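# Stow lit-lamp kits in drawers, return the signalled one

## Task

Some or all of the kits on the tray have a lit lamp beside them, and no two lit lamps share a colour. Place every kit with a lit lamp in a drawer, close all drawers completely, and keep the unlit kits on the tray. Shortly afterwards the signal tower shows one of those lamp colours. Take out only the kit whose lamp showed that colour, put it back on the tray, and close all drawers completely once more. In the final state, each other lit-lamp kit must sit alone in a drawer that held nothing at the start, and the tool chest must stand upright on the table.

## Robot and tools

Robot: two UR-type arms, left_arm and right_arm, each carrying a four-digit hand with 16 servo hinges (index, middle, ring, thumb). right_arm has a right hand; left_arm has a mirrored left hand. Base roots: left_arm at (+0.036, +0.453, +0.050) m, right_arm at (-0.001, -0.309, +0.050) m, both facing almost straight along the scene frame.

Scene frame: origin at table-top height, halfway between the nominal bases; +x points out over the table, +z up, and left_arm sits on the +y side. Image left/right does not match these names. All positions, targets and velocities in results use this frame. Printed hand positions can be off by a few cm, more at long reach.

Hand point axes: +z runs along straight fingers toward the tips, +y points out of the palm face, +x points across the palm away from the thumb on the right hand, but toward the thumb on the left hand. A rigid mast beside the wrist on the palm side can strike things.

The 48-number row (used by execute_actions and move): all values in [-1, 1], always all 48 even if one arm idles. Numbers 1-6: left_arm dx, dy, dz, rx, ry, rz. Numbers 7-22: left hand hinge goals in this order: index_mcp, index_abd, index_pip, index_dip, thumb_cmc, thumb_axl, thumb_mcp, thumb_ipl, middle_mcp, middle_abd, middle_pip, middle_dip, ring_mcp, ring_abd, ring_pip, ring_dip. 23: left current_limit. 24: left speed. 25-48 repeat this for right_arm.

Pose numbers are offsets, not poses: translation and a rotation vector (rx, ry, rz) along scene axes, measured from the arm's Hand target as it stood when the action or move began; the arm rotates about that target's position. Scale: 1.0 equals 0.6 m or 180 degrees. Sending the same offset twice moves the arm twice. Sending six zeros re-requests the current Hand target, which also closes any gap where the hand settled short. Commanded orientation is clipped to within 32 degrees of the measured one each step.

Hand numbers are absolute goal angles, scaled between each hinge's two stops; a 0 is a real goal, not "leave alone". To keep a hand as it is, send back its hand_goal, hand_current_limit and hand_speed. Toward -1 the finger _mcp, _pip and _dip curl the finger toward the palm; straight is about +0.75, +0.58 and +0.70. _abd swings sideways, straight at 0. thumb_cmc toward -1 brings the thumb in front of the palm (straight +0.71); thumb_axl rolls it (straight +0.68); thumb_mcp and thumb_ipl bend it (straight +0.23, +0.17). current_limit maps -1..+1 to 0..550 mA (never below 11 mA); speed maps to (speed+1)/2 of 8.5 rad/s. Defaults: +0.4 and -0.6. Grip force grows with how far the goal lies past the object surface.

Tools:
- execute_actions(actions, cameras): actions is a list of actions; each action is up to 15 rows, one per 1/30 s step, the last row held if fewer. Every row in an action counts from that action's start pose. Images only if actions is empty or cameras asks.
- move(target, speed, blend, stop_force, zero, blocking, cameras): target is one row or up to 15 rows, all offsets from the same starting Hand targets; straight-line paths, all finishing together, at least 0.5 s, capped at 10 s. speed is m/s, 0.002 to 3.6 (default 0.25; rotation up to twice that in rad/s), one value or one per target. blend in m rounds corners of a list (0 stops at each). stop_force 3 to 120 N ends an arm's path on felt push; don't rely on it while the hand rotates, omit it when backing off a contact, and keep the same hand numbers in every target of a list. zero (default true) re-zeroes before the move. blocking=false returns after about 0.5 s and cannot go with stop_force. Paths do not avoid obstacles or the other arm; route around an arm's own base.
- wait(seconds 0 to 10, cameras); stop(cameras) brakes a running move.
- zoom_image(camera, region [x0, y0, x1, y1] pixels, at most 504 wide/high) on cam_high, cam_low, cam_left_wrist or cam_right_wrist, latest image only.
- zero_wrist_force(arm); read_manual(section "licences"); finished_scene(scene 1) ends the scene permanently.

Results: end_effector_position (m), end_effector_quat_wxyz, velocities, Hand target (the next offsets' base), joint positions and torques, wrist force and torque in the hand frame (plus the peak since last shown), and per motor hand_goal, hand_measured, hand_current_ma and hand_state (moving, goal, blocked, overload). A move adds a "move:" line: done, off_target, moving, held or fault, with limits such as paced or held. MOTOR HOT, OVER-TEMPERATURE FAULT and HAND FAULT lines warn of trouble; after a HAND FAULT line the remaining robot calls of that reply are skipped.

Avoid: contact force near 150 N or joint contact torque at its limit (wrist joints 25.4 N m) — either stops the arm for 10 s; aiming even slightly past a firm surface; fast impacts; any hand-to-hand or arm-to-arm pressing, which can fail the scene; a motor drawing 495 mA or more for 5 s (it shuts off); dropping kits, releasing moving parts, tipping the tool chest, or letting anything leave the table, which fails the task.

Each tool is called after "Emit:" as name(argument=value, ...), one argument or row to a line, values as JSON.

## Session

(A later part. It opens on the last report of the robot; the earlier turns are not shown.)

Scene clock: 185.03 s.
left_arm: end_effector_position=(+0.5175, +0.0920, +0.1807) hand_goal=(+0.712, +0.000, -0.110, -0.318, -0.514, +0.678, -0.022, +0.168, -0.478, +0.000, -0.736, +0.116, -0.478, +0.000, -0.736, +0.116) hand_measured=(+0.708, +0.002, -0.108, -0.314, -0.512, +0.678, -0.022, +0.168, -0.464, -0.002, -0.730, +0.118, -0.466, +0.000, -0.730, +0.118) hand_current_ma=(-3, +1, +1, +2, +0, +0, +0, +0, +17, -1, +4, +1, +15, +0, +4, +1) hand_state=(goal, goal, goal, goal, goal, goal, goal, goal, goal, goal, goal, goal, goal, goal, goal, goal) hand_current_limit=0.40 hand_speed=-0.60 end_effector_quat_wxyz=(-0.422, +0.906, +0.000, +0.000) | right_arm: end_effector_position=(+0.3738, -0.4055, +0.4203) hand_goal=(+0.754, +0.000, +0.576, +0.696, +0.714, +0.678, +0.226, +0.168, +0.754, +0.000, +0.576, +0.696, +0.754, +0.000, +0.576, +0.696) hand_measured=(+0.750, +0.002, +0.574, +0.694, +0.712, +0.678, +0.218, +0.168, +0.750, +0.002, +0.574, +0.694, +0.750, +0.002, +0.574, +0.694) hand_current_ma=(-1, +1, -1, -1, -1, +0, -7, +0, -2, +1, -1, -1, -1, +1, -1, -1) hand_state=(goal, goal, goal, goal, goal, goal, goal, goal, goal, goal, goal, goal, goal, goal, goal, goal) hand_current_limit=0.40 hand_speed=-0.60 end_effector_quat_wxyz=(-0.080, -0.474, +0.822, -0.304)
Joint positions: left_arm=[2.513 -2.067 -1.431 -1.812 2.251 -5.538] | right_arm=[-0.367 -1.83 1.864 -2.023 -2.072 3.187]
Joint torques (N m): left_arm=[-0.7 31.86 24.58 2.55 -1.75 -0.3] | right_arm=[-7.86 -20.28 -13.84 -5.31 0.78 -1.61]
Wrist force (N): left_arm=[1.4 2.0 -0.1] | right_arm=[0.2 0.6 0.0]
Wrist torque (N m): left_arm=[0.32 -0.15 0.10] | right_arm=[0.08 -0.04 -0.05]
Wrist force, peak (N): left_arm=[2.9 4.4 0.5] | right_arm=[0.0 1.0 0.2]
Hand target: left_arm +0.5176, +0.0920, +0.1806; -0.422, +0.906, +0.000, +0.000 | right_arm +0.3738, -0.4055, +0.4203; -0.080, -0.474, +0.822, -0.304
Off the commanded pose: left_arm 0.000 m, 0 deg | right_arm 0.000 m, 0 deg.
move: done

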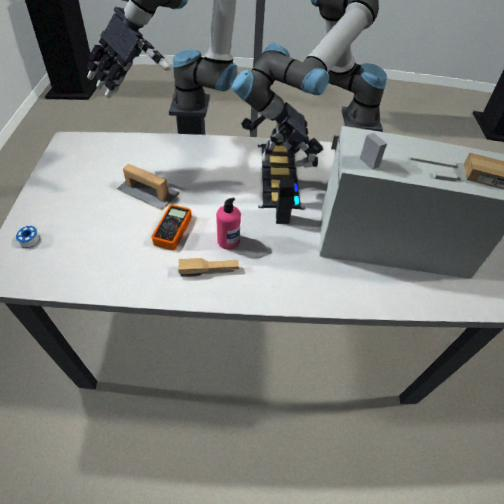

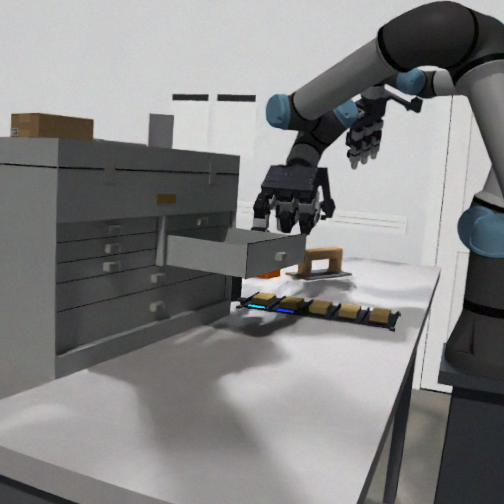

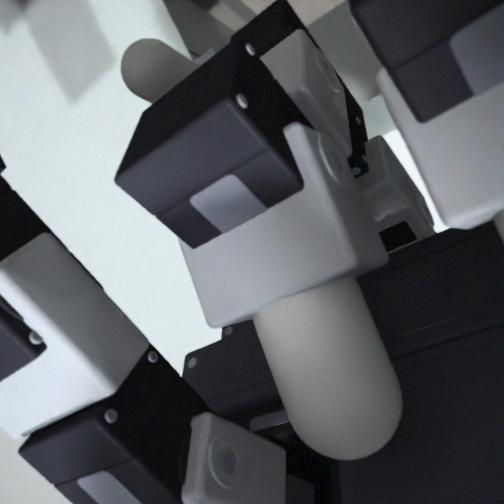

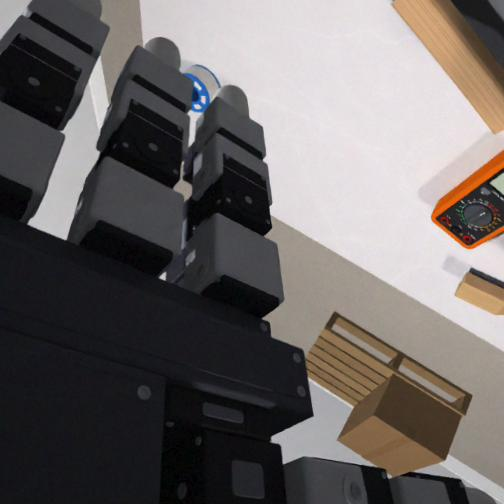

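Emit:
move(
  target=[0.0133,0.0083,-0.18,0.0278,0,0,0.712,0,-0.11,-0.319,-0.514,0.678,-0.0225,0.168,-0.479,0,-0.737,0.116,-0.479,0,-0.737,0.116,0.4,-0.6,0,0,0.0,0,0,0,0.754,0,0.576,0.696,0.714,0.678,0.226,0.168,0.754,0,0.576,0.696,0.754,0,0.576,0.696,0.4,-0.6],
  speed=0.12,
  cameras=["all"],
)

Emit:
zoom_image(
  camera="cam_high",
  region=[230, 110, 330, 230],
)

Emit:
zoom_image(
  camera="cam_low",
  region=[200, 200, 380, 340],
)

Scene clock: 188.93 s.
left_arm: end_effector_position=(+0.5255, +0.0969, +0.0727) hand_goal=(+0.712, +0.000, -0.110, -0.318, -0.514, +0.678, -0.022, +0.168, -0.478, +0.000, -0.736, +0.116, -0.478, +0.000, -0.736, +0.116) hand_measured=(+0.708, +0.002, -0.108, -0.314, -0.512, +0.678, -0.022, +0.168, -0.464, -0.002, -0.730, +0.118, -0.466, +0.000, -0.730, +0.118) hand_current_ma=(-3, +1, +1, +2, +0, +0, +0, +0, +16, -1, +4, +1, +14, +0, +4, +1) hand_state=(goal, goal, goal, goal, goal, goal, goal, goal, goal, goal, goal, goal, goal, goal, goal, goal) hand_current_limit=0.40 hand_speed=-0.60 end_effector_quat_wxyz=(-0.462, +0.887, +0.000, +0.000) | right_arm: end_effector_position=(+0.3738, -0.4055, +0.4203) hand_goal=(+0.754, +0.000, +0.576, +0.696, +0.714, +0.678, +0.226, +0.168, +0.754, +0.000, +0.576, +0.696, +0.754, +0.000, +0.576, +0.696) hand_measured=(+0.750, +0.002, +0.574, +0.694, +0.712, +0.678, +0.218, +0.168, +0.750, +0.002, +0.574, +0.694, +0.750, +0.002, +0.574, +0.694) hand_current_ma=(-1, +1, -1, -1, -1, +0, -7, +0, -2, +1, -1, -1, -1, +1, -1, -1) hand_state=(goal, goal, goal, goal, goal, goal, goal, goal, goal, goal, goal, goal, goal, goal, goal, goal) hand_current_limit=0.40 hand_speed=-0.60 end_effector_quat_wxyz=(-0.080, -0.474, +0.822, -0.304)
Joint positions: left_arm=[2.504 -2.229 -1.481 -1.693 2.302 -5.604] | right_arm=[-0.367 -1.83 1.864 -2.023 -2.072 3.187]
Joint torques (N m): left_arm=[3.32 42.73 29.78 -0.4 -1.71 0.97] | right_arm=[-8.14 -20.19 -14.15 -5.24 0.85 -1.54]
Wrist force (N): left_arm=[1.8 2.2 0.2] | right_arm=[0.2 0.6 0.1]
Wrist torque (N m): left_arm=[0.32 -0.20 -0.06] | right_arm=[0.07 -0.04 -0.06]
Wrist force, peak (N): left_arm=[1.7 3.7 0.8] | right_arm=[0.0 0.9 0.1]
Hand target: left_arm +0.5255, +0.0970, +0.0726; -0.462, +0.887, +0.000, +0.000 | right_arm +0.3738, -0.4055, +0.4203; -0.080, -0.474, +0.822, -0.304
Off the commanded pose: left_arm 0.000 m, 0 deg | right_arm 0.000 m, 0 deg.
move: done

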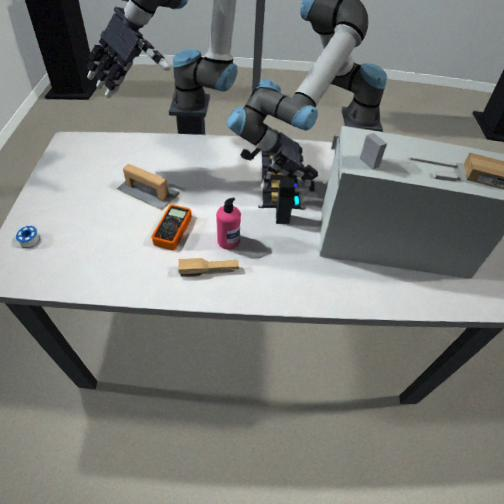

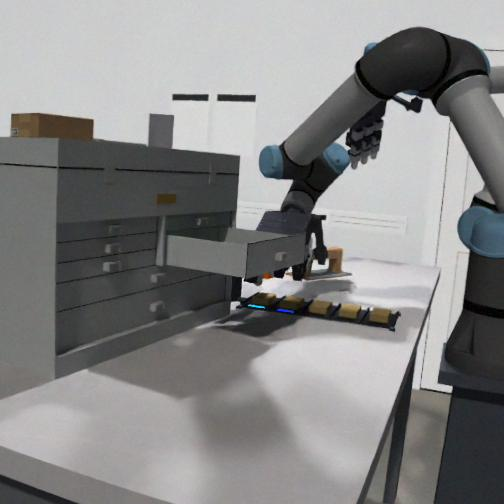

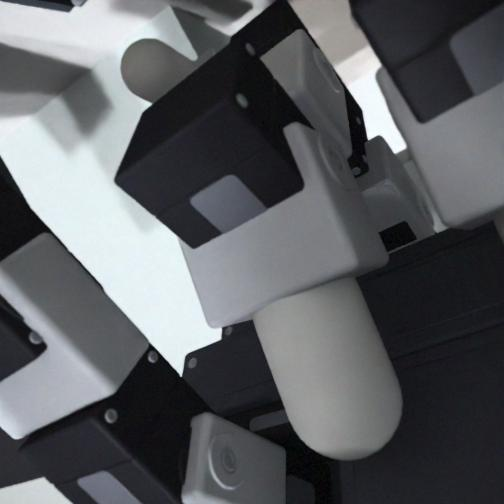

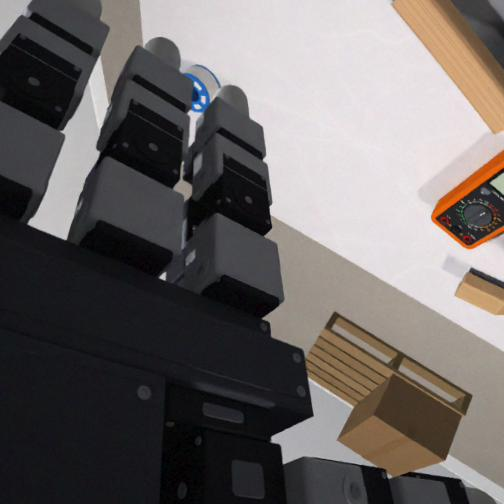

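Scaled by 4.200 from the camera's 504x504 image, which has a finer 720x720 frame.

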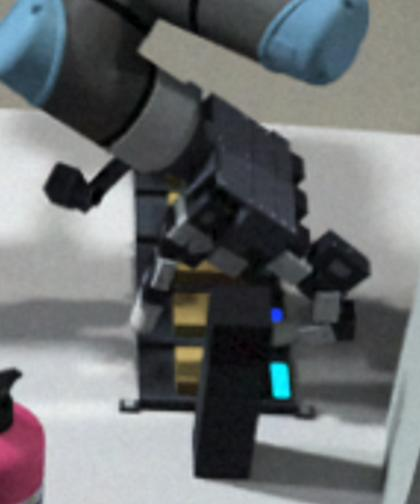

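Scaled by 2.800 from the camera's 504x504 image, which has a finer 720x720 frame.

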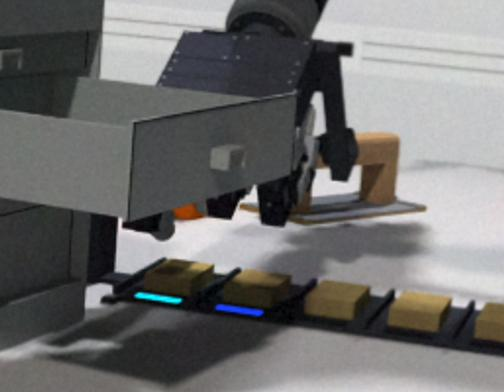

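Emit:
move(
  target=[0.0133,0.0017,-0.045,0,0,0,0.712,0,-0.11,-0.319,-0.514,0.678,-0.0225,0.168,-0.479,0,-0.737,0.116,-0.479,0,-0.737,0.116,0.4,-0.6,0,0,0.0,0,0,0,0.754,0,0.576,0.696,0.714,0.678,0.226,0.168,0.754,0,0.576,0.696,0.754,0,0.576,0.696,0.4,-0.6],
  speed=0.06,
  cameras=["cam_high","cam_low"],
)

Emit:
zoom_image(
  camera="cam_high",
  region=[230, 110, 330, 230],
)

Emit:
zoom_image(
  camera="cam_low",
  region=[200, 240, 320, 340],
)

Scene clock: 192.07 s.
left_arm: end_effector_position=(+0.5335, +0.0981, +0.0455) hand_goal=(+0.712, +0.000, -0.110, -0.318, -0.514, +0.678, -0.022, +0.168, -0.478, +0.000, -0.736, +0.116, -0.478, +0.000, -0.736, +0.116) hand_measured=(+0.708, +0.002, -0.108, -0.314, -0.512, +0.678, -0.022, +0.168, -0.464, -0.002, -0.730, +0.118, -0.466, +0.000, -0.730, +0.118) hand_current_ma=(-3, +1, +1, +2, +0, +0, +0, +0, +16, -1, +4, +1, +14, +0, +4, +1) hand_state=(goal, goal, goal, goal, goal, goal, goal, goal, goal, goal, goal, goal, goal, goal, goal, goal) hand_current_limit=0.40 hand_speed=-0.60 end_effector_quat_wxyz=(-0.462, +0.887, +0.000, +0.000) end_effector_velocity=(+0.000, -0.001, +0.003) end_effector_angular_velocity=(+0.000, -0.001, -0.001) | right_arm: end_effector_position=(+0.3738, -0.4055, +0.4203) hand_goal=(+0.754, +0.000, +0.576, +0.696, +0.714, +0.678, +0.226, +0.168, +0.754, +0.000, +0.576, +0.696, +0.754, +0.000, +0.576, +0.696) hand_measured=(+0.750, +0.002, +0.574, +0.694, +0.712, +0.678, +0.218, +0.168, +0.750, +0.002, +0.574, +0.694, +0.750, +0.002, +0.574, +0.694) hand_current_ma=(-1, +1, -1, -1, -1, +0, -7, +0, -2, +1, -1, -1, -1, +1, -1, -1) hand_state=(goal, goal, goal, goal, goal, goal, goal, goal, goal, goal, goal, goal, goal, goal, goal, goal) hand_current_limit=0.40 hand_speed=-0.60 end_effector_quat_wxyz=(-0.080, -0.474, +0.822, -0.304)
Joint positions: left_arm=[2.512 -2.275 -1.483 -1.64 2.307 -5.595] | right_arm=[-0.367 -1.83 1.864 -2.023 -2.072 3.187]
Joint velocities: left_arm=[-0.002 0.004 0.001 -0.005 0 -0.001] | right_arm=[within noise]
Joint torques (N m): left_arm=[-3.76 54.91 19.67 -0.93 1.64 -0.52] | right_arm=[-7.28 -20.61 -14.11 -5.19 0.75 -1.46]
Wrist force (N): left_arm=[1.6 2.0 0.0] | right_arm=[0.0 0.6 0.0]
Wrist torque (N m): left_arm=[0.31 -0.20 -0.12] | right_arm=[0.07 0.00 -0.07]
Wrist force, peak (N): left_arm=[2.0 2.7 0.5] | right_arm=[0.1 0.9 0.2]
Hand target: left_arm +0.5335, +0.0980, +0.0456; -0.462, +0.887, +0.000, +0.000 | right_arm +0.3738, -0.4055, +0.4203; -0.080, -0.474, +0.822, -0.304
Off the commanded pose: left_arm 0.000 m, 0 deg | right_arm 0.000 m, 0 deg.
move: done
Images, in order (width x height): cam_high 504x504, cam_low 504x504.

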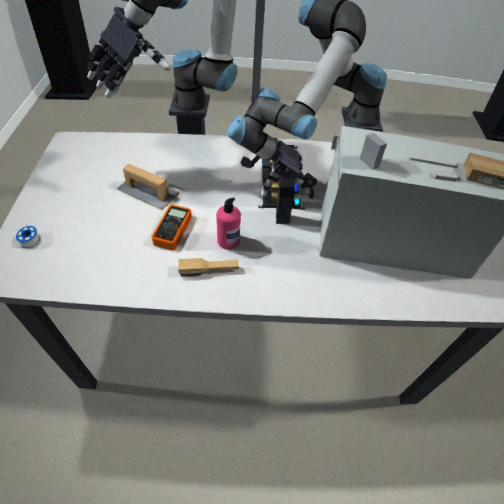

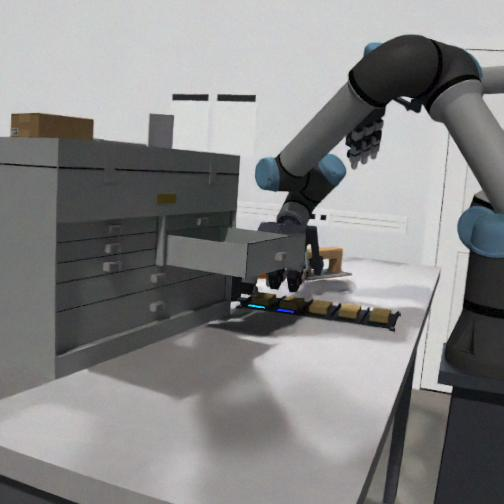

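Scaled by 4.200 from the camera's 504x504 image, which has a finer 720x720 frame.

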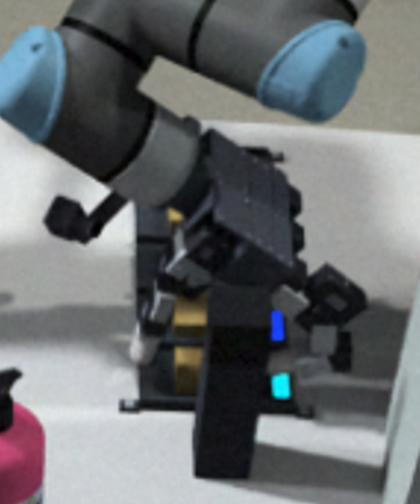

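Scaled by 4.200 from the camera's 504x504 image, which has a finer 720x720 frame.

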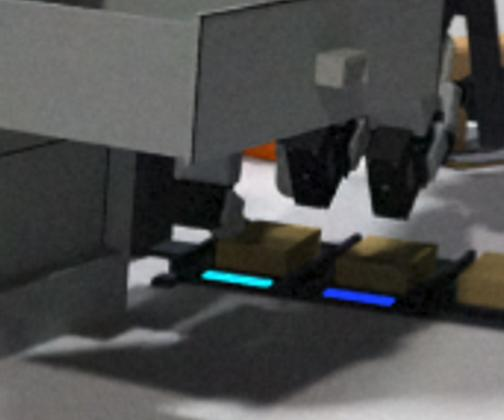

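Emit:
move(
  target=[
    [0,0,0.15,0,0,0,0.712,0,-0.11,-0.319,-0.514,0.678,-0.0225,0.168,-0.479,0,-0.737,0.116,-0.479,0,-0.737,0.116,0.4,-0.6,0,0,0.0,0,0,0,0.754,0,0.576,0.696,0.714,0.678,0.226,0.168,0.754,0,0.576,0.696,0.754,0,0.576,0.696,0.4,-0.6],
    [0,0,0.151,0,0,0,0.712,0,-0.11,-0.319,-0.514,0.678,-0.0225,0.168,0.98,0,0.95,0.95,0.98,0,0.95,0.95,0.4,-0.6,0,0,0.0,0,0,0,0.754,0,0.576,0.696,0.714,0.678,0.226,0.168,0.754,0,0.576,0.696,0.754,0,0.576,0.696,0.4,-0.6],
    [0,0,-0.01,0,0,0,0.712,0,-0.11,-0.319,-0.514,0.678,-0.0225,0.168,0.98,0,0.95,0.95,0.98,0,0.95,0.95,0.4,-0.6,0,0,0.0,0,0,0,0.754,0,0.576,0.696,0.714,0.678,0.226,0.168,0.754,0,0.576,0.696,0.754,0,0.576,0.696,0.4,-0.6],
  ],
  speed=0.15,
  cameras=["cam_high","cam_low"],
)

Emit:
zoom_image(
  camera="cam_low",
  region=[200, 240, 320, 340],
)

Scene clock: 198.97 s.
left_arm: end_effector_position=(+0.5334, +0.0980, +0.0396) hand_goal=(+0.712, +0.000, -0.110, -0.318, -0.514, +0.678, -0.022, +0.168, +0.980, +0.000, +0.950, +0.950, +0.980, +0.000, +0.950, +0.950) hand_measured=(+0.708, +0.002, -0.108, -0.314, -0.512, +0.678, -0.022, +0.168, +0.972, -0.002, +0.950, +0.952, +0.960, +0.000, +0.942, +0.948) hand_current_ma=(-3, +1, +1, +2, +0, +0, +0, +0, -8, -1, +0, +1, -28, +0, -5, -1) hand_state=(goal, goal, goal, goal, goal, goal, goal, goal, goal, goal, goal, goal, blocked, goal, goal, goal) hand_current_limit=0.40 hand_speed=-0.60 end_effector_quat_wxyz=(-0.462, +0.887, +0.000, +0.000) | right_arm: end_effector_position=(+0.3738, -0.4055, +0.4203) hand_goal=(+0.754, +0.000, +0.576, +0.696, +0.714, +0.678, +0.226, +0.168, +0.754, +0.000, +0.576, +0.696, +0.754, +0.000, +0.576, +0.696) hand_measured=(+0.750, +0.002, +0.574, +0.694, +0.712, +0.678, +0.218, +0.168, +0.750, +0.002, +0.574, +0.694, +0.750, +0.002, +0.574, +0.694) hand_current_ma=(-1, +1, -1, -1, -1, +0, -7, +0, -2, +1, -1, -1, -1, +1, -1, -1) hand_state=(goal, goal, goal, goal, goal, goal, goal, goal, goal, goal, goal, goal, goal, goal, goal, goal) hand_current_limit=0.40 hand_speed=-0.60 end_effector_quat_wxyz=(-0.080, -0.474, +0.822, -0.304)
Joint positions: left_arm=[2.512 -2.283 -1.486 -1.628 2.307 -5.595] | right_arm=[-0.367 -1.83 1.864 -2.023 -2.072 3.187]
Joint torques (N m): left_arm=[6.4 44.52 28.58 1.75 0.08 0.86] | right_arm=[-7.91 -20.26 -13.94 -5.08 0.64 -1.26]
Wrist force (N): left_arm=[1.7 2.2 0.1] | right_arm=[0.1 0.6 0.1]
Wrist torque (N m): left_arm=[0.14 -0.21 0.00] | right_arm=[0.08 -0.02 -0.07]
Wrist force, peak (N): left_arm=[1.1 14.1 -12.1] | right_arm=[0.2 0.9 0.1]
Hand target: left_arm +0.5335, +0.0980, +0.0396; -0.462, +0.887, +0.000, +0.000 | right_arm +0.3738, -0.4055, +0.4203; -0.080, -0.474, +0.822, -0.304
Off the commanded pose: left_arm 0.000 m, 0 deg | right_arm 0.000 m, 0 deg.
move: done
Images, in order (width x height): cam_high 504x504, cam_low 504x504.

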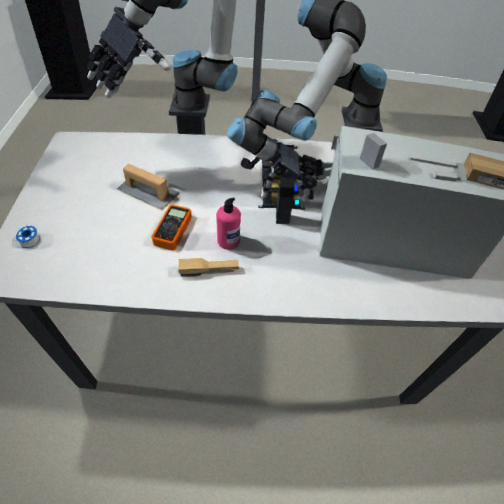

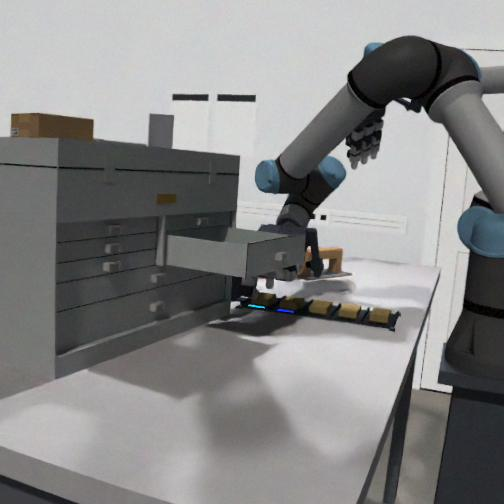

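Scaled by 4.200 from the camera's 504x504 image, which has a finer 720x720 frame.

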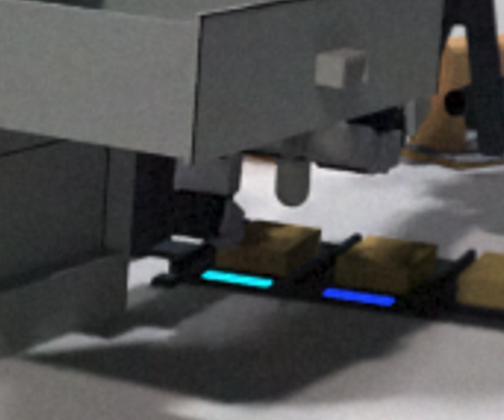

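Emit:
zoom_image(
  camera="cam_low",
  region=[235, 280, 335, 330],
)

Emit:
zoom_image(
  camera="cam_low",
  region=[320, 285, 410, 335],
)

Emit:
zoom_image(
  camera="cam_high",
  region=[255, 170, 310, 220],
)

Scaled by 5.040 from the camera's 504x504 image, which has a finer 720x720 frame.

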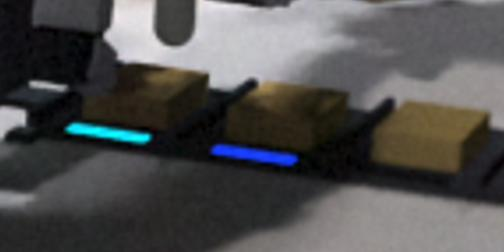

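Scaled by 5.600 from the camera's 504x504 image, which has a finer 720x720 frame.

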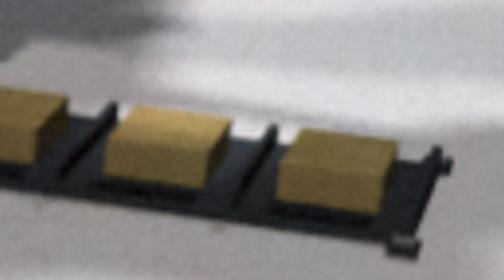

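Scaled by 9.164 from the camera's 504x504 image, which has a finer 720x720 frame.

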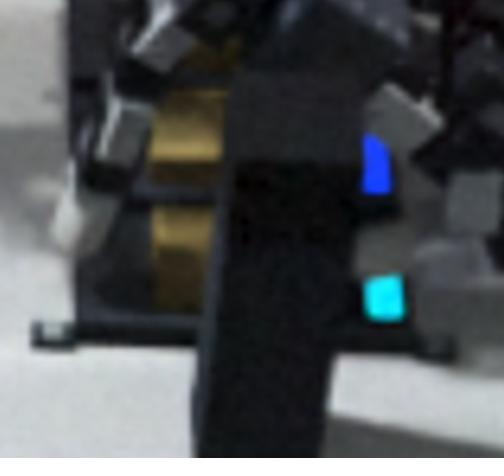

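Emit:
move(
  target=[0,0,-0.05,0,0,0,0.712,0,-0.11,-0.319,-0.514,0.678,-0.0225,0.168,0.98,0,0.95,0.95,0.98,0,0.95,0.95,0.4,-0.6,0,0,0.0,0,0,0,0.754,0,0.576,0.696,0.714,0.678,0.226,0.168,0.754,0,0.576,0.696,0.754,0,0.576,0.696,0.4,-0.6],
  speed=0.015,
  stop_force=3,
  cameras=["cam_high","cam_low"],
)

Emit:
zoom_image(
  camera="cam_low",
  region=[220, 240, 320, 330],
)

Emit:
zoom_image(
  camera="cam_high",
  region=[240, 140, 330, 230],
)

Scene clock: 204.27 s.
left_arm: end_effector_position=(+0.5335, +0.0980, +0.0255) hand_goal=(+0.712, +0.000, -0.110, -0.318, -0.514, +0.678, -0.022, +0.168, +0.980, +0.000, +0.950, +0.950, +0.980, +0.000, +0.950, +0.950) hand_measured=(+0.712, +0.002, -0.112, -0.322, -0.512, +0.678, -0.022, +0.168, +0.972, -0.002, +0.950, +0.952, +0.960, +0.000, +0.942, +0.948) hand_current_ma=(+0, +1, -1, -3, +0, +0, +0, +0, -8, -1, +0, +1, -28, +0, -5, -1) hand_state=(goal, goal, goal, goal, goal, goal, goal, goal, goal, goal, goal, goal, blocked, goal, goal, goal) hand_current_limit=0.40 hand_speed=-0.60 end_effector_quat_wxyz=(-0.462, +0.887, +0.000, +0.000) | right_arm: end_effector_position=(+0.3738, -0.4055, +0.4203) hand_goal=(+0.754, +0.000, +0.576, +0.696, +0.714, +0.678, +0.226, +0.168, +0.754, +0.000, +0.576, +0.696, +0.754, +0.000, +0.576, +0.696) hand_measured=(+0.750, +0.002, +0.574, +0.694, +0.712, +0.678, +0.218, +0.168, +0.750, +0.002, +0.574, +0.694, +0.750, +0.002, +0.574, +0.694) hand_current_ma=(-1, +1, -1, -1, -1, +0, -7, +0, -2, +1, -1, -1, -1, +1, -1, -1) hand_state=(goal, goal, goal, goal, goal, goal, goal, goal, goal, goal, goal, goal, goal, goal, goal, goal) hand_current_limit=0.40 hand_speed=-0.60 end_effector_quat_wxyz=(-0.080, -0.474, +0.822, -0.304)
Joint positions: left_arm=[2.512 -2.303 -1.493 -1.601 2.307 -5.595] | right_arm=[-0.367 -1.83 1.864 -2.023 -2.072 3.187]
Joint torques (N m): left_arm=[5.8 60.07 29.61 -0.76 1.94 -0.19] | right_arm=[-7.24 -19.74 -14.44 -4.97 0.54 -1.28]
Wrist force (N): left_arm=[1.5 1.6 0.0] | right_arm=[0.1 0.5 0.1]
Wrist torque (N m): left_arm=[0.15 -0.21 -0.01] | right_arm=[0.06 -0.02 -0.07]
Wrist force, peak (N): left_arm=[1.8 2.3 -0.1] | right_arm=[0.2 0.8 0.2]
Hand target: left_arm +0.5335, +0.0980, +0.0255; -0.462, +0.887, +0.000, +0.000 (not the last commanded pose) | right_arm +0.3738, -0.4055, +0.4203; -0.080, -0.474, +0.822, -0.304
Off the commanded pose: left_arm 0.016 m, 0 deg | right_arm 0.000 m, 0 deg.
move: contact (left_arm)
Images, in order (width x height): cam_high 504x504, cam_low 504x504.

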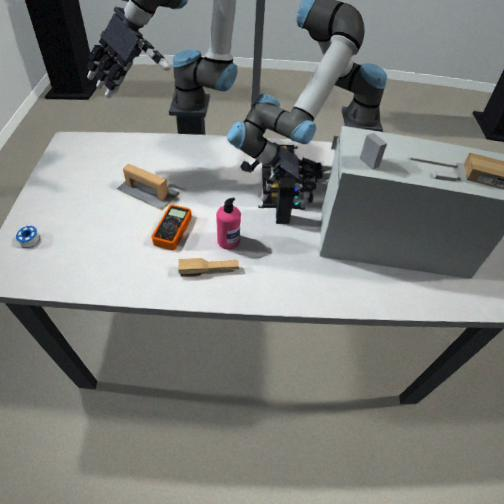

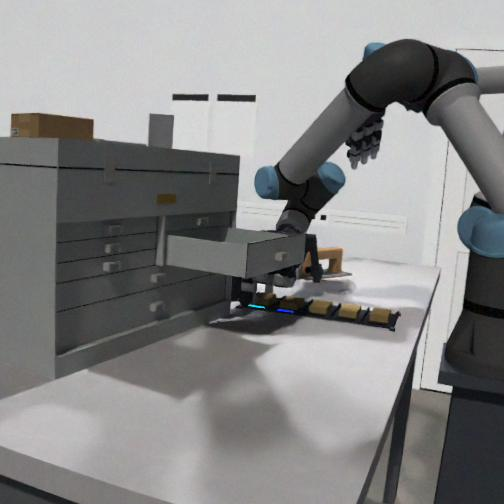

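Scaled by 5.040 from the camera's 504x504 image, which has a finer 720x720 frame.

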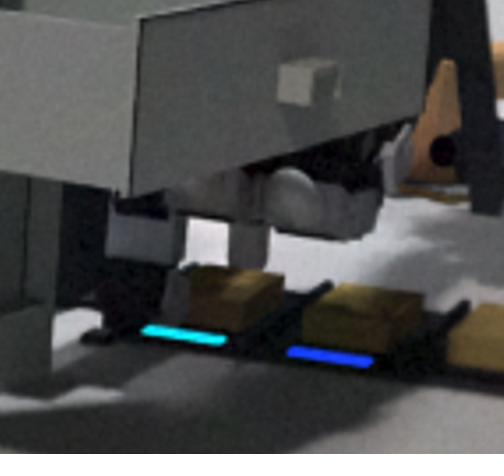

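Scaled by 5.600 from the camera's 504x504 image, which has a finer 720x720 frame.

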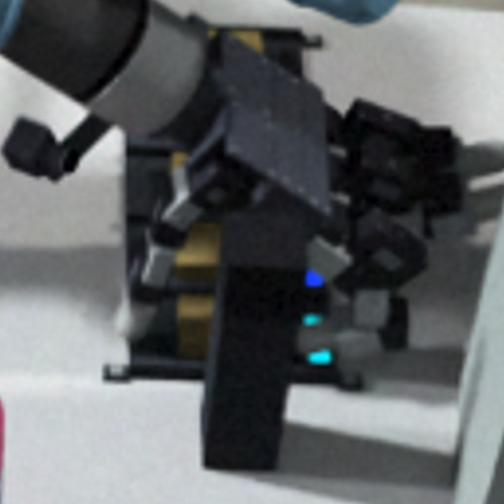

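Emit:
move(
  target=[
    [0,0,0.045,0,0,0,0.712,0,-0.11,-0.319,-0.514,0.678,-0.0225,0.168,0.98,0,0.95,0.95,0.98,0,0.95,0.95,0.4,-0.6,0,0,0.0,0,0,0,0.754,0,0.576,0.696,0.714,0.678,0.226,0.168,0.754,0,0.576,0.696,0.754,0,0.576,0.696,0.4,-0.6],
    [0,-0.055,0.045,0,0,0,0.712,0,-0.11,-0.319,-0.514,0.678,-0.0225,0.168,0.98,0,0.95,0.95,0.98,0,0.95,0.95,0.4,-0.6,0,0,0.0,0,0,0,0.754,0,0.576,0.696,0.714,0.678,0.226,0.168,0.754,0,0.576,0.696,0.754,0,0.576,0.696,0.4,-0.6],
  ],
  speed=0.1,
)

Emit:
move(
  target=[0,0,-0.05,0,0,0,0.712,0,-0.11,-0.319,-0.514,0.678,-0.0225,0.168,0.98,0,0.95,0.95,0.98,0,0.95,0.95,0.4,-0.6,0,0,0.0,0,0,0,0.754,0,0.576,0.696,0.714,0.678,0.226,0.168,0.754,0,0.576,0.696,0.754,0,0.576,0.696,0.4,-0.6],
  speed=0.015,
  stop_force=3,
  cameras=["cam_high","cam_low"],
)

Emit:
zoom_image(
  camera="cam_low",
  region=[220, 240, 320, 330],
)

Emit:
zoom_image(
  camera="cam_high",
  region=[240, 140, 330, 230],
)

Scene clock: 208.20 s.
left_arm: end_effector_position=(+0.5335, +0.0650, +0.0524) hand_goal=(+0.712, +0.000, -0.110, -0.318, -0.514, +0.678, -0.022, +0.168, +0.980, +0.000, +0.950, +0.950, +0.980, +0.000, +0.950, +0.950) hand_measured=(+0.708, +0.002, -0.112, -0.320, -0.512, +0.678, -0.022, +0.168, +0.972, -0.002, +0.950, +0.952, +0.960, +0.000, +0.942, +0.948) hand_current_ma=(-3, +1, -1, -1, +0, +0, +0, +0, -8, -1, +0, +1, -28, +0, -5, -1) hand_state=(goal, goal, goal, goal, goal, goal, goal, goal, goal, goal, goal, goal, blocked, goal, goal, goal) hand_current_limit=0.40 hand_speed=-0.60 end_effector_quat_wxyz=(-0.462, +0.887, +0.000, +0.000) | right_arm: end_effector_position=(+0.3738, -0.4055, +0.4203) hand_goal=(+0.754, +0.000, +0.576, +0.696, +0.714, +0.678, +0.226, +0.168, +0.754, +0.000, +0.576, +0.696, +0.754, +0.000, +0.576, +0.696) hand_measured=(+0.750, +0.002, +0.574, +0.694, +0.712, +0.678, +0.218, +0.168, +0.750, +0.002, +0.574, +0.694, +0.750, +0.002, +0.574, +0.694) hand_current_ma=(-1, +1, -1, -1, -1, +0, -7, +0, -2, +1, -1, -1, -1, +1, -1, -1) hand_state=(goal, goal, goal, goal, goal, goal, goal, goal, goal, goal, goal, goal, goal, goal, goal, goal) hand_current_limit=0.40 hand_speed=-0.60 end_effector_quat_wxyz=(-0.080, -0.474, +0.822, -0.304)
Joint positions: left_arm=[2.473 -2.315 -1.38 -1.728 2.282 -5.635] | right_arm=[-0.367 -1.83 1.864 -2.023 -2.072 3.187]
Joint torques (N m): left_arm=[-0.54 54.93 25.28 1.6 3.39 0.63] | right_arm=[-7.49 -20.15 -14.39 -4.93 0.55 -1.19]
Wrist force (N): left_arm=[1.5 2.1 0.0] | right_arm=[0.1 0.7 0.2]
Wrist torque (N m): left_arm=[0.15 -0.16 -0.13] | right_arm=[0.09 -0.02 -0.06]
Wrist force, peak (N): left_arm=[1.7 2.8 0.5] | right_arm=[0.0 0.9 0.0]
Hand target: left_arm +0.5335, +0.0650, +0.0525; -0.462, +0.887, +0.000, +0.000 | right_arm +0.3738, -0.4055, +0.4203; -0.080, -0.474, +0.822, -0.304
Off the commanded pose: left_arm 0.000 m, 0 deg | right_arm 0.000 m, 0 deg.
move: done

Scene clock: 210.07 s.
left_arm: end_effector_position=(+0.5335, +0.0650, +0.0402) hand_goal=(+0.712, +0.000, -0.110, -0.318, -0.514, +0.678, -0.022, +0.168, +0.980, +0.000, +0.950, +0.950, +0.980, +0.000, +0.950, +0.950) hand_measured=(+0.712, +0.002, -0.116, -0.326, -0.512, +0.678, -0.022, +0.168, +0.972, -0.002, +0.950, +0.952, +0.960, +0.000, +0.942, +0.948) hand_current_ma=(+0, +1, -5, -6, +0, +0, +0, +0, -8, -1, +0, +1, -28, +0, -5, -1) hand_state=(goal, goal, goal, goal, goal, goal, goal, goal, goal, goal, goal, goal, blocked, goal, goal, goal) hand_current_limit=0.40 hand_speed=-0.60 end_effector_quat_wxyz=(-0.462, +0.887, +0.000, +0.000) | right_arm: end_effector_position=(+0.3738, -0.4055, +0.4203) hand_goal=(+0.754, +0.000, +0.576, +0.696, +0.714, +0.678, +0.226, +0.168, +0.754, +0.000, +0.576, +0.696, +0.754, +0.000, +0.576, +0.696) hand_measured=(+0.750, +0.002, +0.574, +0.694, +0.712, +0.678, +0.218, +0.168, +0.750, +0.002, +0.574, +0.694, +0.750, +0.002, +0.574, +0.694) hand_current_ma=(-1, +1, -1, -1, -1, +0, -7, +0, -2, +1, -1, -1, -1, +1, -1, -1) hand_state=(goal, goal, goal, goal, goal, goal, goal, goal, goal, goal, goal, goal, goal, goal, goal, goal) hand_current_limit=0.40 hand_speed=-0.60 end_effector_quat_wxyz=(-0.080, -0.474, +0.822, -0.304)
Joint positions: left_arm=[2.473 -2.331 -1.388 -1.705 2.282 -5.635] | right_arm=[-0.367 -1.83 1.864 -2.023 -2.072 3.187]
Joint torques (N m): left_arm=[-3.9 59.32 30.21 -1.04 1.83 -0.39] | right_arm=[-7.3 -20.26 -14.44 -4.9 0.46 -1.11]
Wrist force (N): left_arm=[1.2 1.5 -0.1] | right_arm=[0.2 0.6 0.2]
Wrist torque (N m): left_arm=[0.16 -0.15 -0.15] | right_arm=[0.06 -0.04 -0.06]
Wrist force, peak (N): left_arm=[1.6 2.3 0.0] | right_arm=[0.2 0.8 0.2]
Hand target: left_arm +0.5335, +0.0650, +0.0402; -0.462, +0.887, +0.000, +0.000 (not the last commanded pose) | right_arm +0.3738, -0.4055, +0.4203; -0.080, -0.474, +0.822, -0.304
Off the commanded pose: left_arm 0.018 m, 0 deg | right_arm 0.000 m, 0 deg.
move: contact (left_arm)
Images, in order (width x height): cam_high 504x504, cam_low 504x504.

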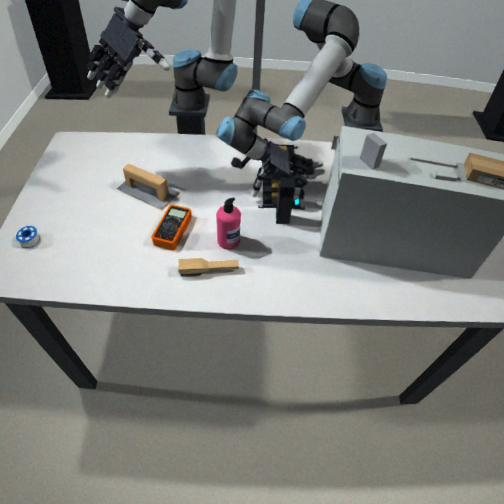

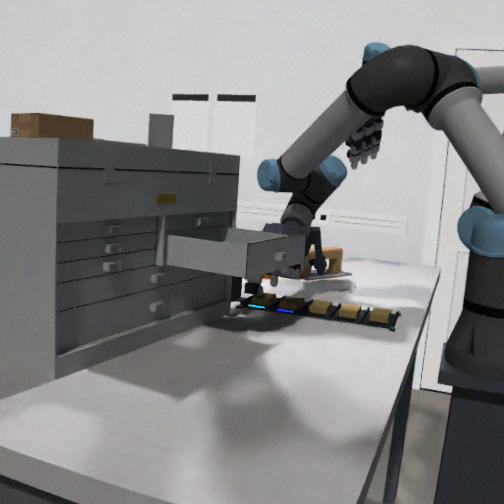

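Scaled by 5.040 from the camera's 504x504 image, which has a finer 720x720 frame.

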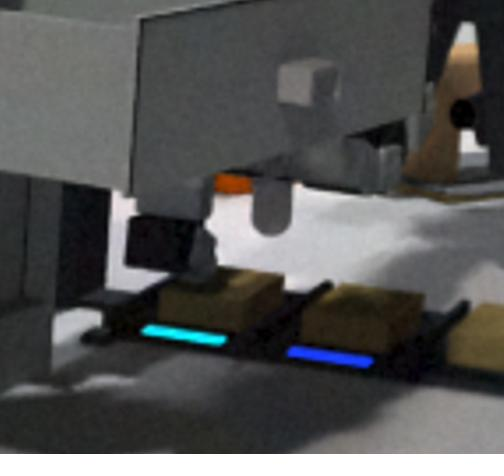

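Scaled by 5.600 from the camera's 504x504 image, which has a finer 720x720 frame.

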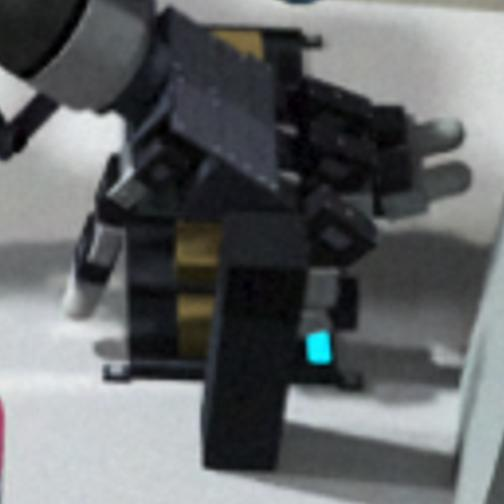

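Emit:
move(
  target=[
    [0,0,0.035,0,0,0,0.712,0,-0.11,-0.319,-0.514,0.678,-0.0225,0.168,0.98,0,0.95,0.95,0.98,0,0.95,0.95,0.4,-0.6,0,0,0.0,0,0,0,0.754,0,0.576,0.696,0.714,0.678,0.226,0.168,0.754,0,0.576,0.696,0.754,0,0.576,0.696,0.4,-0.6],
    [-0.005,0.0592,0.035,0.0222,0,0,0.726,0,-0.139,-0.232,-0.514,0.678,-0.0225,0.168,0.98,0,0.95,0.95,0.98,0,0.95,0.95,0.4,-0.6,0,0,0.0,0,0,0,0.754,0,0.576,0.696,0.714,0.678,0.226,0.168,0.754,0,0.576,0.696,0.754,0,0.576,0.696,0.4,-0.6],
    [-0.005,0.0592,-0.015,0.0222,0,0,0.726,0,-0.139,-0.232,-0.514,0.678,-0.0225,0.168,0.98,0,0.95,0.95,0.98,0,0.95,0.95,0.4,-0.6,0,0,0.0,0,0,0,0.754,0,0.576,0.696,0.714,0.678,0.226,0.168,0.754,0,0.576,0.696,0.754,0,0.576,0.696,0.4,-0.6],
  ],
  speed=0.08,
)

Emit:
move(
  target=[0,0,-0.0085,0,0,0,0.726,0,-0.139,-0.232,-0.514,0.678,-0.0225,0.168,0.98,0,0.95,0.95,0.98,0,0.95,0.95,0.4,-0.6,0,0,0.0,0,0,0,0.754,0,0.576,0.696,0.714,0.678,0.226,0.168,0.754,0,0.576,0.696,0.754,0,0.576,0.696,0.4,-0.6],
  speed=0.015,
  stop_force=3,
  cameras=["cam_high","cam_low"],
)

Emit:
zoom_image(
  camera="cam_low",
  region=[220, 240, 320, 330],
)

Emit:
zoom_image(
  camera="cam_high",
  region=[240, 140, 330, 230],
)

Scene clock: 215.20 s.
left_arm: end_effector_position=(+0.5304, +0.1006, +0.0310) hand_goal=(+0.726, +0.000, -0.138, -0.232, -0.514, +0.678, -0.022, +0.168, +0.980, +0.000, +0.950, +0.950, +0.980, +0.000, +0.950, +0.950) hand_measured=(+0.712, +0.002, -0.136, -0.234, -0.512, +0.678, -0.022, +0.168, +0.972, -0.002, +0.950, +0.952, +0.960, +0.000, +0.942, +0.948) hand_current_ma=(-17, +1, +1, -1, +0, +0, +0, +0, -8, -1, +0, +1, -28, +0, -5, -1) hand_state=(goal, goal, goal, goal, goal, goal, goal, goal, goal, goal, goal, goal, blocked, goal, goal, goal) hand_current_limit=0.40 hand_speed=-0.60 end_effector_quat_wxyz=(-0.492, +0.870, +0.000, +0.000) | right_arm: end_effector_position=(+0.3738, -0.4055, +0.4203) hand_goal=(+0.754, +0.000, +0.576, +0.696, +0.714, +0.678, +0.226, +0.168, +0.754, +0.000, +0.576, +0.696, +0.754, +0.000, +0.576, +0.696) hand_measured=(+0.750, +0.002, +0.574, +0.694, +0.712, +0.678, +0.218, +0.168, +0.750, +0.002, +0.574, +0.694, +0.750, +0.002, +0.574, +0.694) hand_current_ma=(-1, +1, -1, -1, -1, +0, -7, +0, -2, +1, -1, -1, -1, +1, -1, -1) hand_state=(goal, goal, goal, goal, goal, goal, goal, goal, goal, goal, goal, goal, goal, goal, goal, goal) hand_current_limit=0.40 hand_speed=-0.60 end_effector_quat_wxyz=(-0.080, -0.474, +0.822, -0.304)
Joint positions: left_arm=[2.496 -2.323 -1.449 -1.712 2.339 -5.664] | right_arm=[-0.367 -1.83 1.864 -2.023 -2.072 3.187]
Joint torques (N m): left_arm=[-4.72 60.88 29.06 -1.03 0.41 0.98] | right_arm=[-7.37 -20.08 -14.81 -4.8 0.36 -1.14]
Wrist force (N): left_arm=[1.4 2.2 0.0] | right_arm=[0.2 0.6 0.1]
Wrist torque (N m): left_arm=[0.15 -0.16 -0.06] | right_arm=[0.08 -0.04 -0.05]
Wrist force, peak (N): left_arm=[1.5 3.0 0.3] | right_arm=[0.3 0.9 0.3]
Hand target: left_arm +0.5305, +0.1005, +0.0312; -0.492, +0.870, +0.000, +0.000 | right_arm +0.3738, -0.4055, +0.4203; -0.080, -0.474, +0.822, -0.304
Off the commanded pose: left_arm 0.000 m, 0 deg | right_arm 0.000 m, 0 deg.
move: done

Scene clock: 216.77 s.
left_arm: end_effector_position=(+0.5305, +0.1005, +0.0260) hand_goal=(+0.726, +0.000, -0.138, -0.232, -0.514, +0.678, -0.022, +0.168, +0.980, +0.000, +0.950, +0.950, +0.980, +0.000, +0.950, +0.950) hand_measured=(+0.712, +0.002, -0.136, -0.234, -0.512, +0.678, -0.022, +0.168, +0.972, -0.002, +0.950, +0.952, +0.960, +0.000, +0.942, +0.948) hand_current_ma=(-17, +1, +1, -1, +0, +0, +0, +0, -8, -1, +0, +1, -28, +0, -5, -1) hand_state=(goal, goal, goal, goal, goal, goal, goal, goal, goal, goal, goal, goal, blocked, goal, goal, goal) hand_current_limit=0.40 hand_speed=-0.60 end_effector_quat_wxyz=(-0.492, +0.870, +0.000, +0.000) | right_arm: end_effector_position=(+0.3738, -0.4055, +0.4203) hand_goal=(+0.754, +0.000, +0.576, +0.696, +0.714, +0.678, +0.226, +0.168, +0.754, +0.000, +0.576, +0.696, +0.754, +0.000, +0.576, +0.696) hand_measured=(+0.750, +0.002, +0.574, +0.694, +0.712, +0.678, +0.218, +0.168, +0.750, +0.002, +0.574, +0.694, +0.750, +0.002, +0.574, +0.694) hand_current_ma=(-1, +1, -1, -1, -1, +0, -7, +0, -2, +1, -1, -1, -1, +1, -1, -1) hand_state=(goal, goal, goal, goal, goal, goal, goal, goal, goal, goal, goal, goal, goal, goal, goal, goal) hand_current_limit=0.40 hand_speed=-0.60 end_effector_quat_wxyz=(-0.080, -0.474, +0.822, -0.304)
Joint positions: left_arm=[2.496 -2.33 -1.452 -1.703 2.339 -5.663] | right_arm=[-0.367 -1.83 1.864 -2.023 -2.072 3.187]
Joint torques (N m): left_arm=[0.3 58.89 22.76 -1.04 2.41 1.37] | right_arm=[-6.94 -20.25 -14.76 -4.68 0.34 -1.01]
Wrist force (N): left_arm=[1.3 1.6 0.0] | right_arm=[0.2 0.7 0.3]
Wrist torque (N m): left_arm=[0.09 -0.14 -0.07] | right_arm=[0.07 -0.04 -0.05]
Wrist force, peak (N): left_arm=[1.4 2.6 -0.1] | right_arm=[0.3 1.0 0.3]
Hand target: left_arm +0.5305, +0.1005, +0.0261; -0.492, +0.870, +0.000, +0.000 | right_arm +0.3738, -0.4055, +0.4203; -0.080, -0.474, +0.822, -0.304
Off the commanded pose: left_arm 0.000 m, 0 deg | right_arm 0.000 m, 0 deg.
move: done
Images, in order (width x height): cam_high 504x504, cam_low 504x504.

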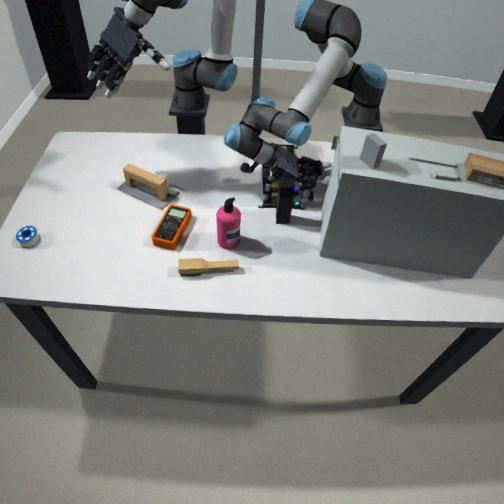

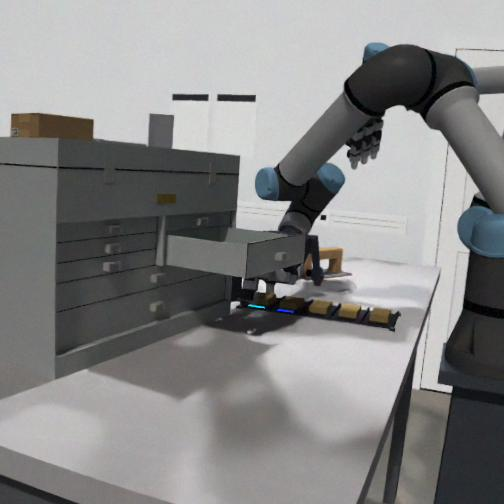

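Scaled by 5.040 from the camera's 504x504 image, which has a finer 720x720 frame.

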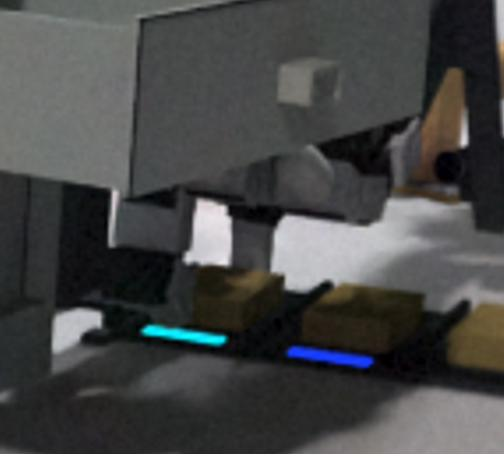

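Scaled by 5.600 from the camera's 504x504 image, which has a finer 720x720 frame.

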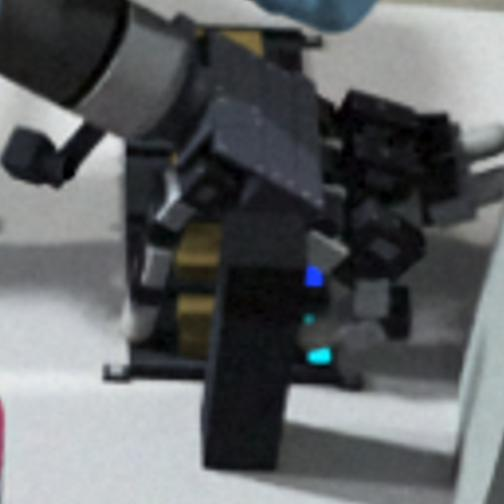

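Emit:
move(
  target=[0,0,0,0,0,0,0.48,0,-0.139,-0.232,-0.514,0.678,-0.30,0.168,0.98,0,0.95,0.95,0.98,0,0.95,0.95,0.3,-0.85,0,0,0.0,0,0,0,0.754,0,0.576,0.696,0.714,0.678,0.226,0.168,0.754,0,0.576,0.696,0.754,0,0.576,0.696,0.4,-0.6],
  speed=0.05,
  cameras=["cam_high","cam_low"],
)

Emit:
zoom_image(
  camera="cam_low",
  region=[220, 240, 320, 330],
)

Emit:
zoom_image(
  camera="cam_high",
  region=[240, 140, 330, 230],
)

Scene clock: 217.90 s.
left_arm: end_effector_position=(+0.5305, +0.1005, +0.0261) hand_goal=(+0.480, +0.000, -0.138, -0.232, -0.514, +0.678, -0.300, +0.168, +0.980, +0.000, +0.950, +0.950, +0.980, +0.000, +0.950, +0.950) hand_measured=(+0.654, +0.002, -0.128, -0.240, -0.512, +0.678, -0.060, +0.188, +0.972, -0.002, +0.950, +0.952, +0.960, +0.000, +0.942, +0.948) hand_current_ma=(+357, +1, +9, -7, +0, +0, +357, +41, -8, -1, +0, +1, -28, +0, -5, -1) hand_state=(blocked, goal, goal, goal, goal, goal, blocked, blocked, goal, goal, goal, goal, blocked, goal, goal, goal) hand_current_limit=0.30 hand_speed=-0.85 end_effector_quat_wxyz=(-0.492, +0.870, +0.000, +0.000) | right_arm: end_effector_position=(+0.3738, -0.4055, +0.4203) hand_goal=(+0.754, +0.000, +0.576, +0.696, +0.714, +0.678, +0.226, +0.168, +0.754, +0.000, +0.576, +0.696, +0.754, +0.000, +0.576, +0.696) hand_measured=(+0.750, +0.002, +0.574, +0.694, +0.712, +0.678, +0.218, +0.168, +0.750, +0.002, +0.574, +0.694, +0.750, +0.002, +0.574, +0.694) hand_current_ma=(-1, +1, -1, -1, -1, +0, -7, +0, -2, +1, -1, -1, -1, +1, -1, -1) hand_state=(goal, goal, goal, goal, goal, goal, goal, goal, goal, goal, goal, goal, goal, goal, goal, goal) hand_current_limit=0.40 hand_speed=-0.60 end_effector_quat_wxyz=(-0.080, -0.474, +0.822, -0.304)
Joint positions: left_arm=[2.496 -2.33 -1.451 -1.703 2.339 -5.663] | right_arm=[-0.367 -1.83 1.864 -2.023 -2.072 3.187]
Joint torques (N m): left_arm=[3.68 51.19 26.97 -1.03 2.62 1.13] | right_arm=[-6.65 -20.81 -14.98 -4.71 0.33 -1.12]
Wrist force (N): left_arm=[1.2 -8.4 -3.3] | right_arm=[0.0 0.6 0.0]
Wrist torque (N m): left_arm=[-0.29 -0.07 -0.19] | right_arm=[0.09 -0.02 -0.07]
Wrist force, peak (N): left_arm=[1.4 -8.5 -3.4] | right_arm=[0.2 0.9 0.1]
Hand target: left_arm +0.5305, +0.1005, +0.0261; -0.492, +0.870, +0.000, +0.000 | right_arm +0.3738, -0.4055, +0.4203; -0.080, -0.474, +0.822, -0.304
Off the commanded pose: left_arm 0.000 m, 0 deg | right_arm 0.000 m, 0 deg.
move: done
Images, in order (width x height): cam_high 504x504, cam_low 504x504.

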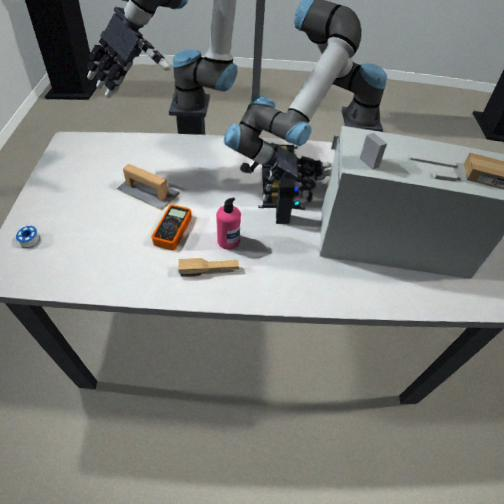

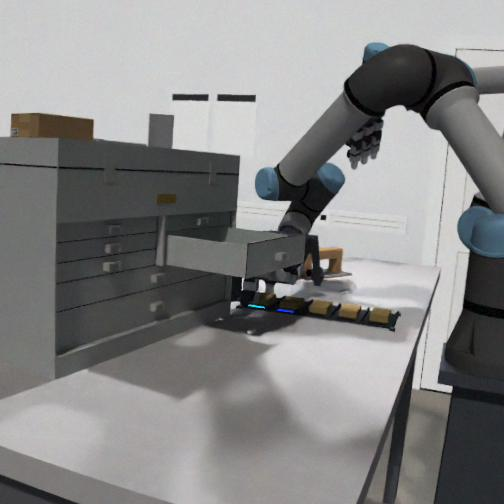

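Scaled by 5.040 from the camera's 504x504 image, which has a finer 720x720 frame.

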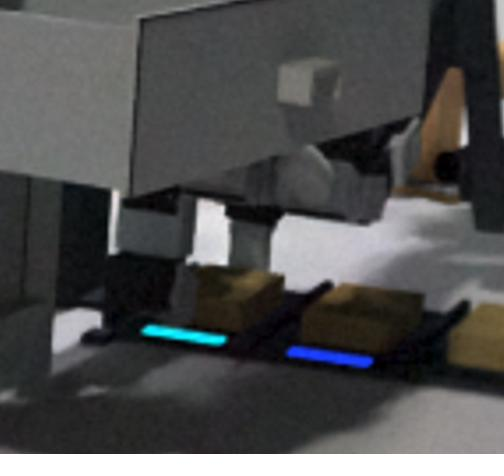

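Scaled by 5.600 from the camera's 504x504 image, which has a finer 720x720 frame.

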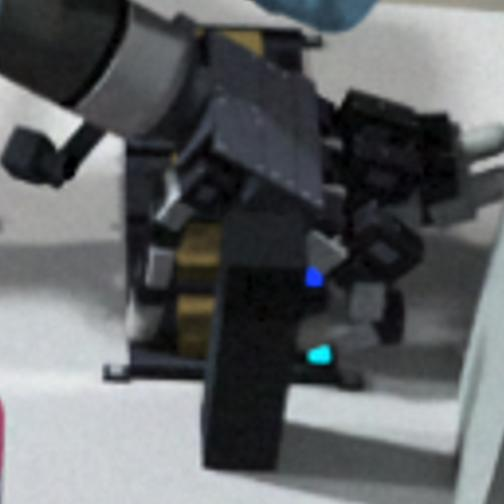

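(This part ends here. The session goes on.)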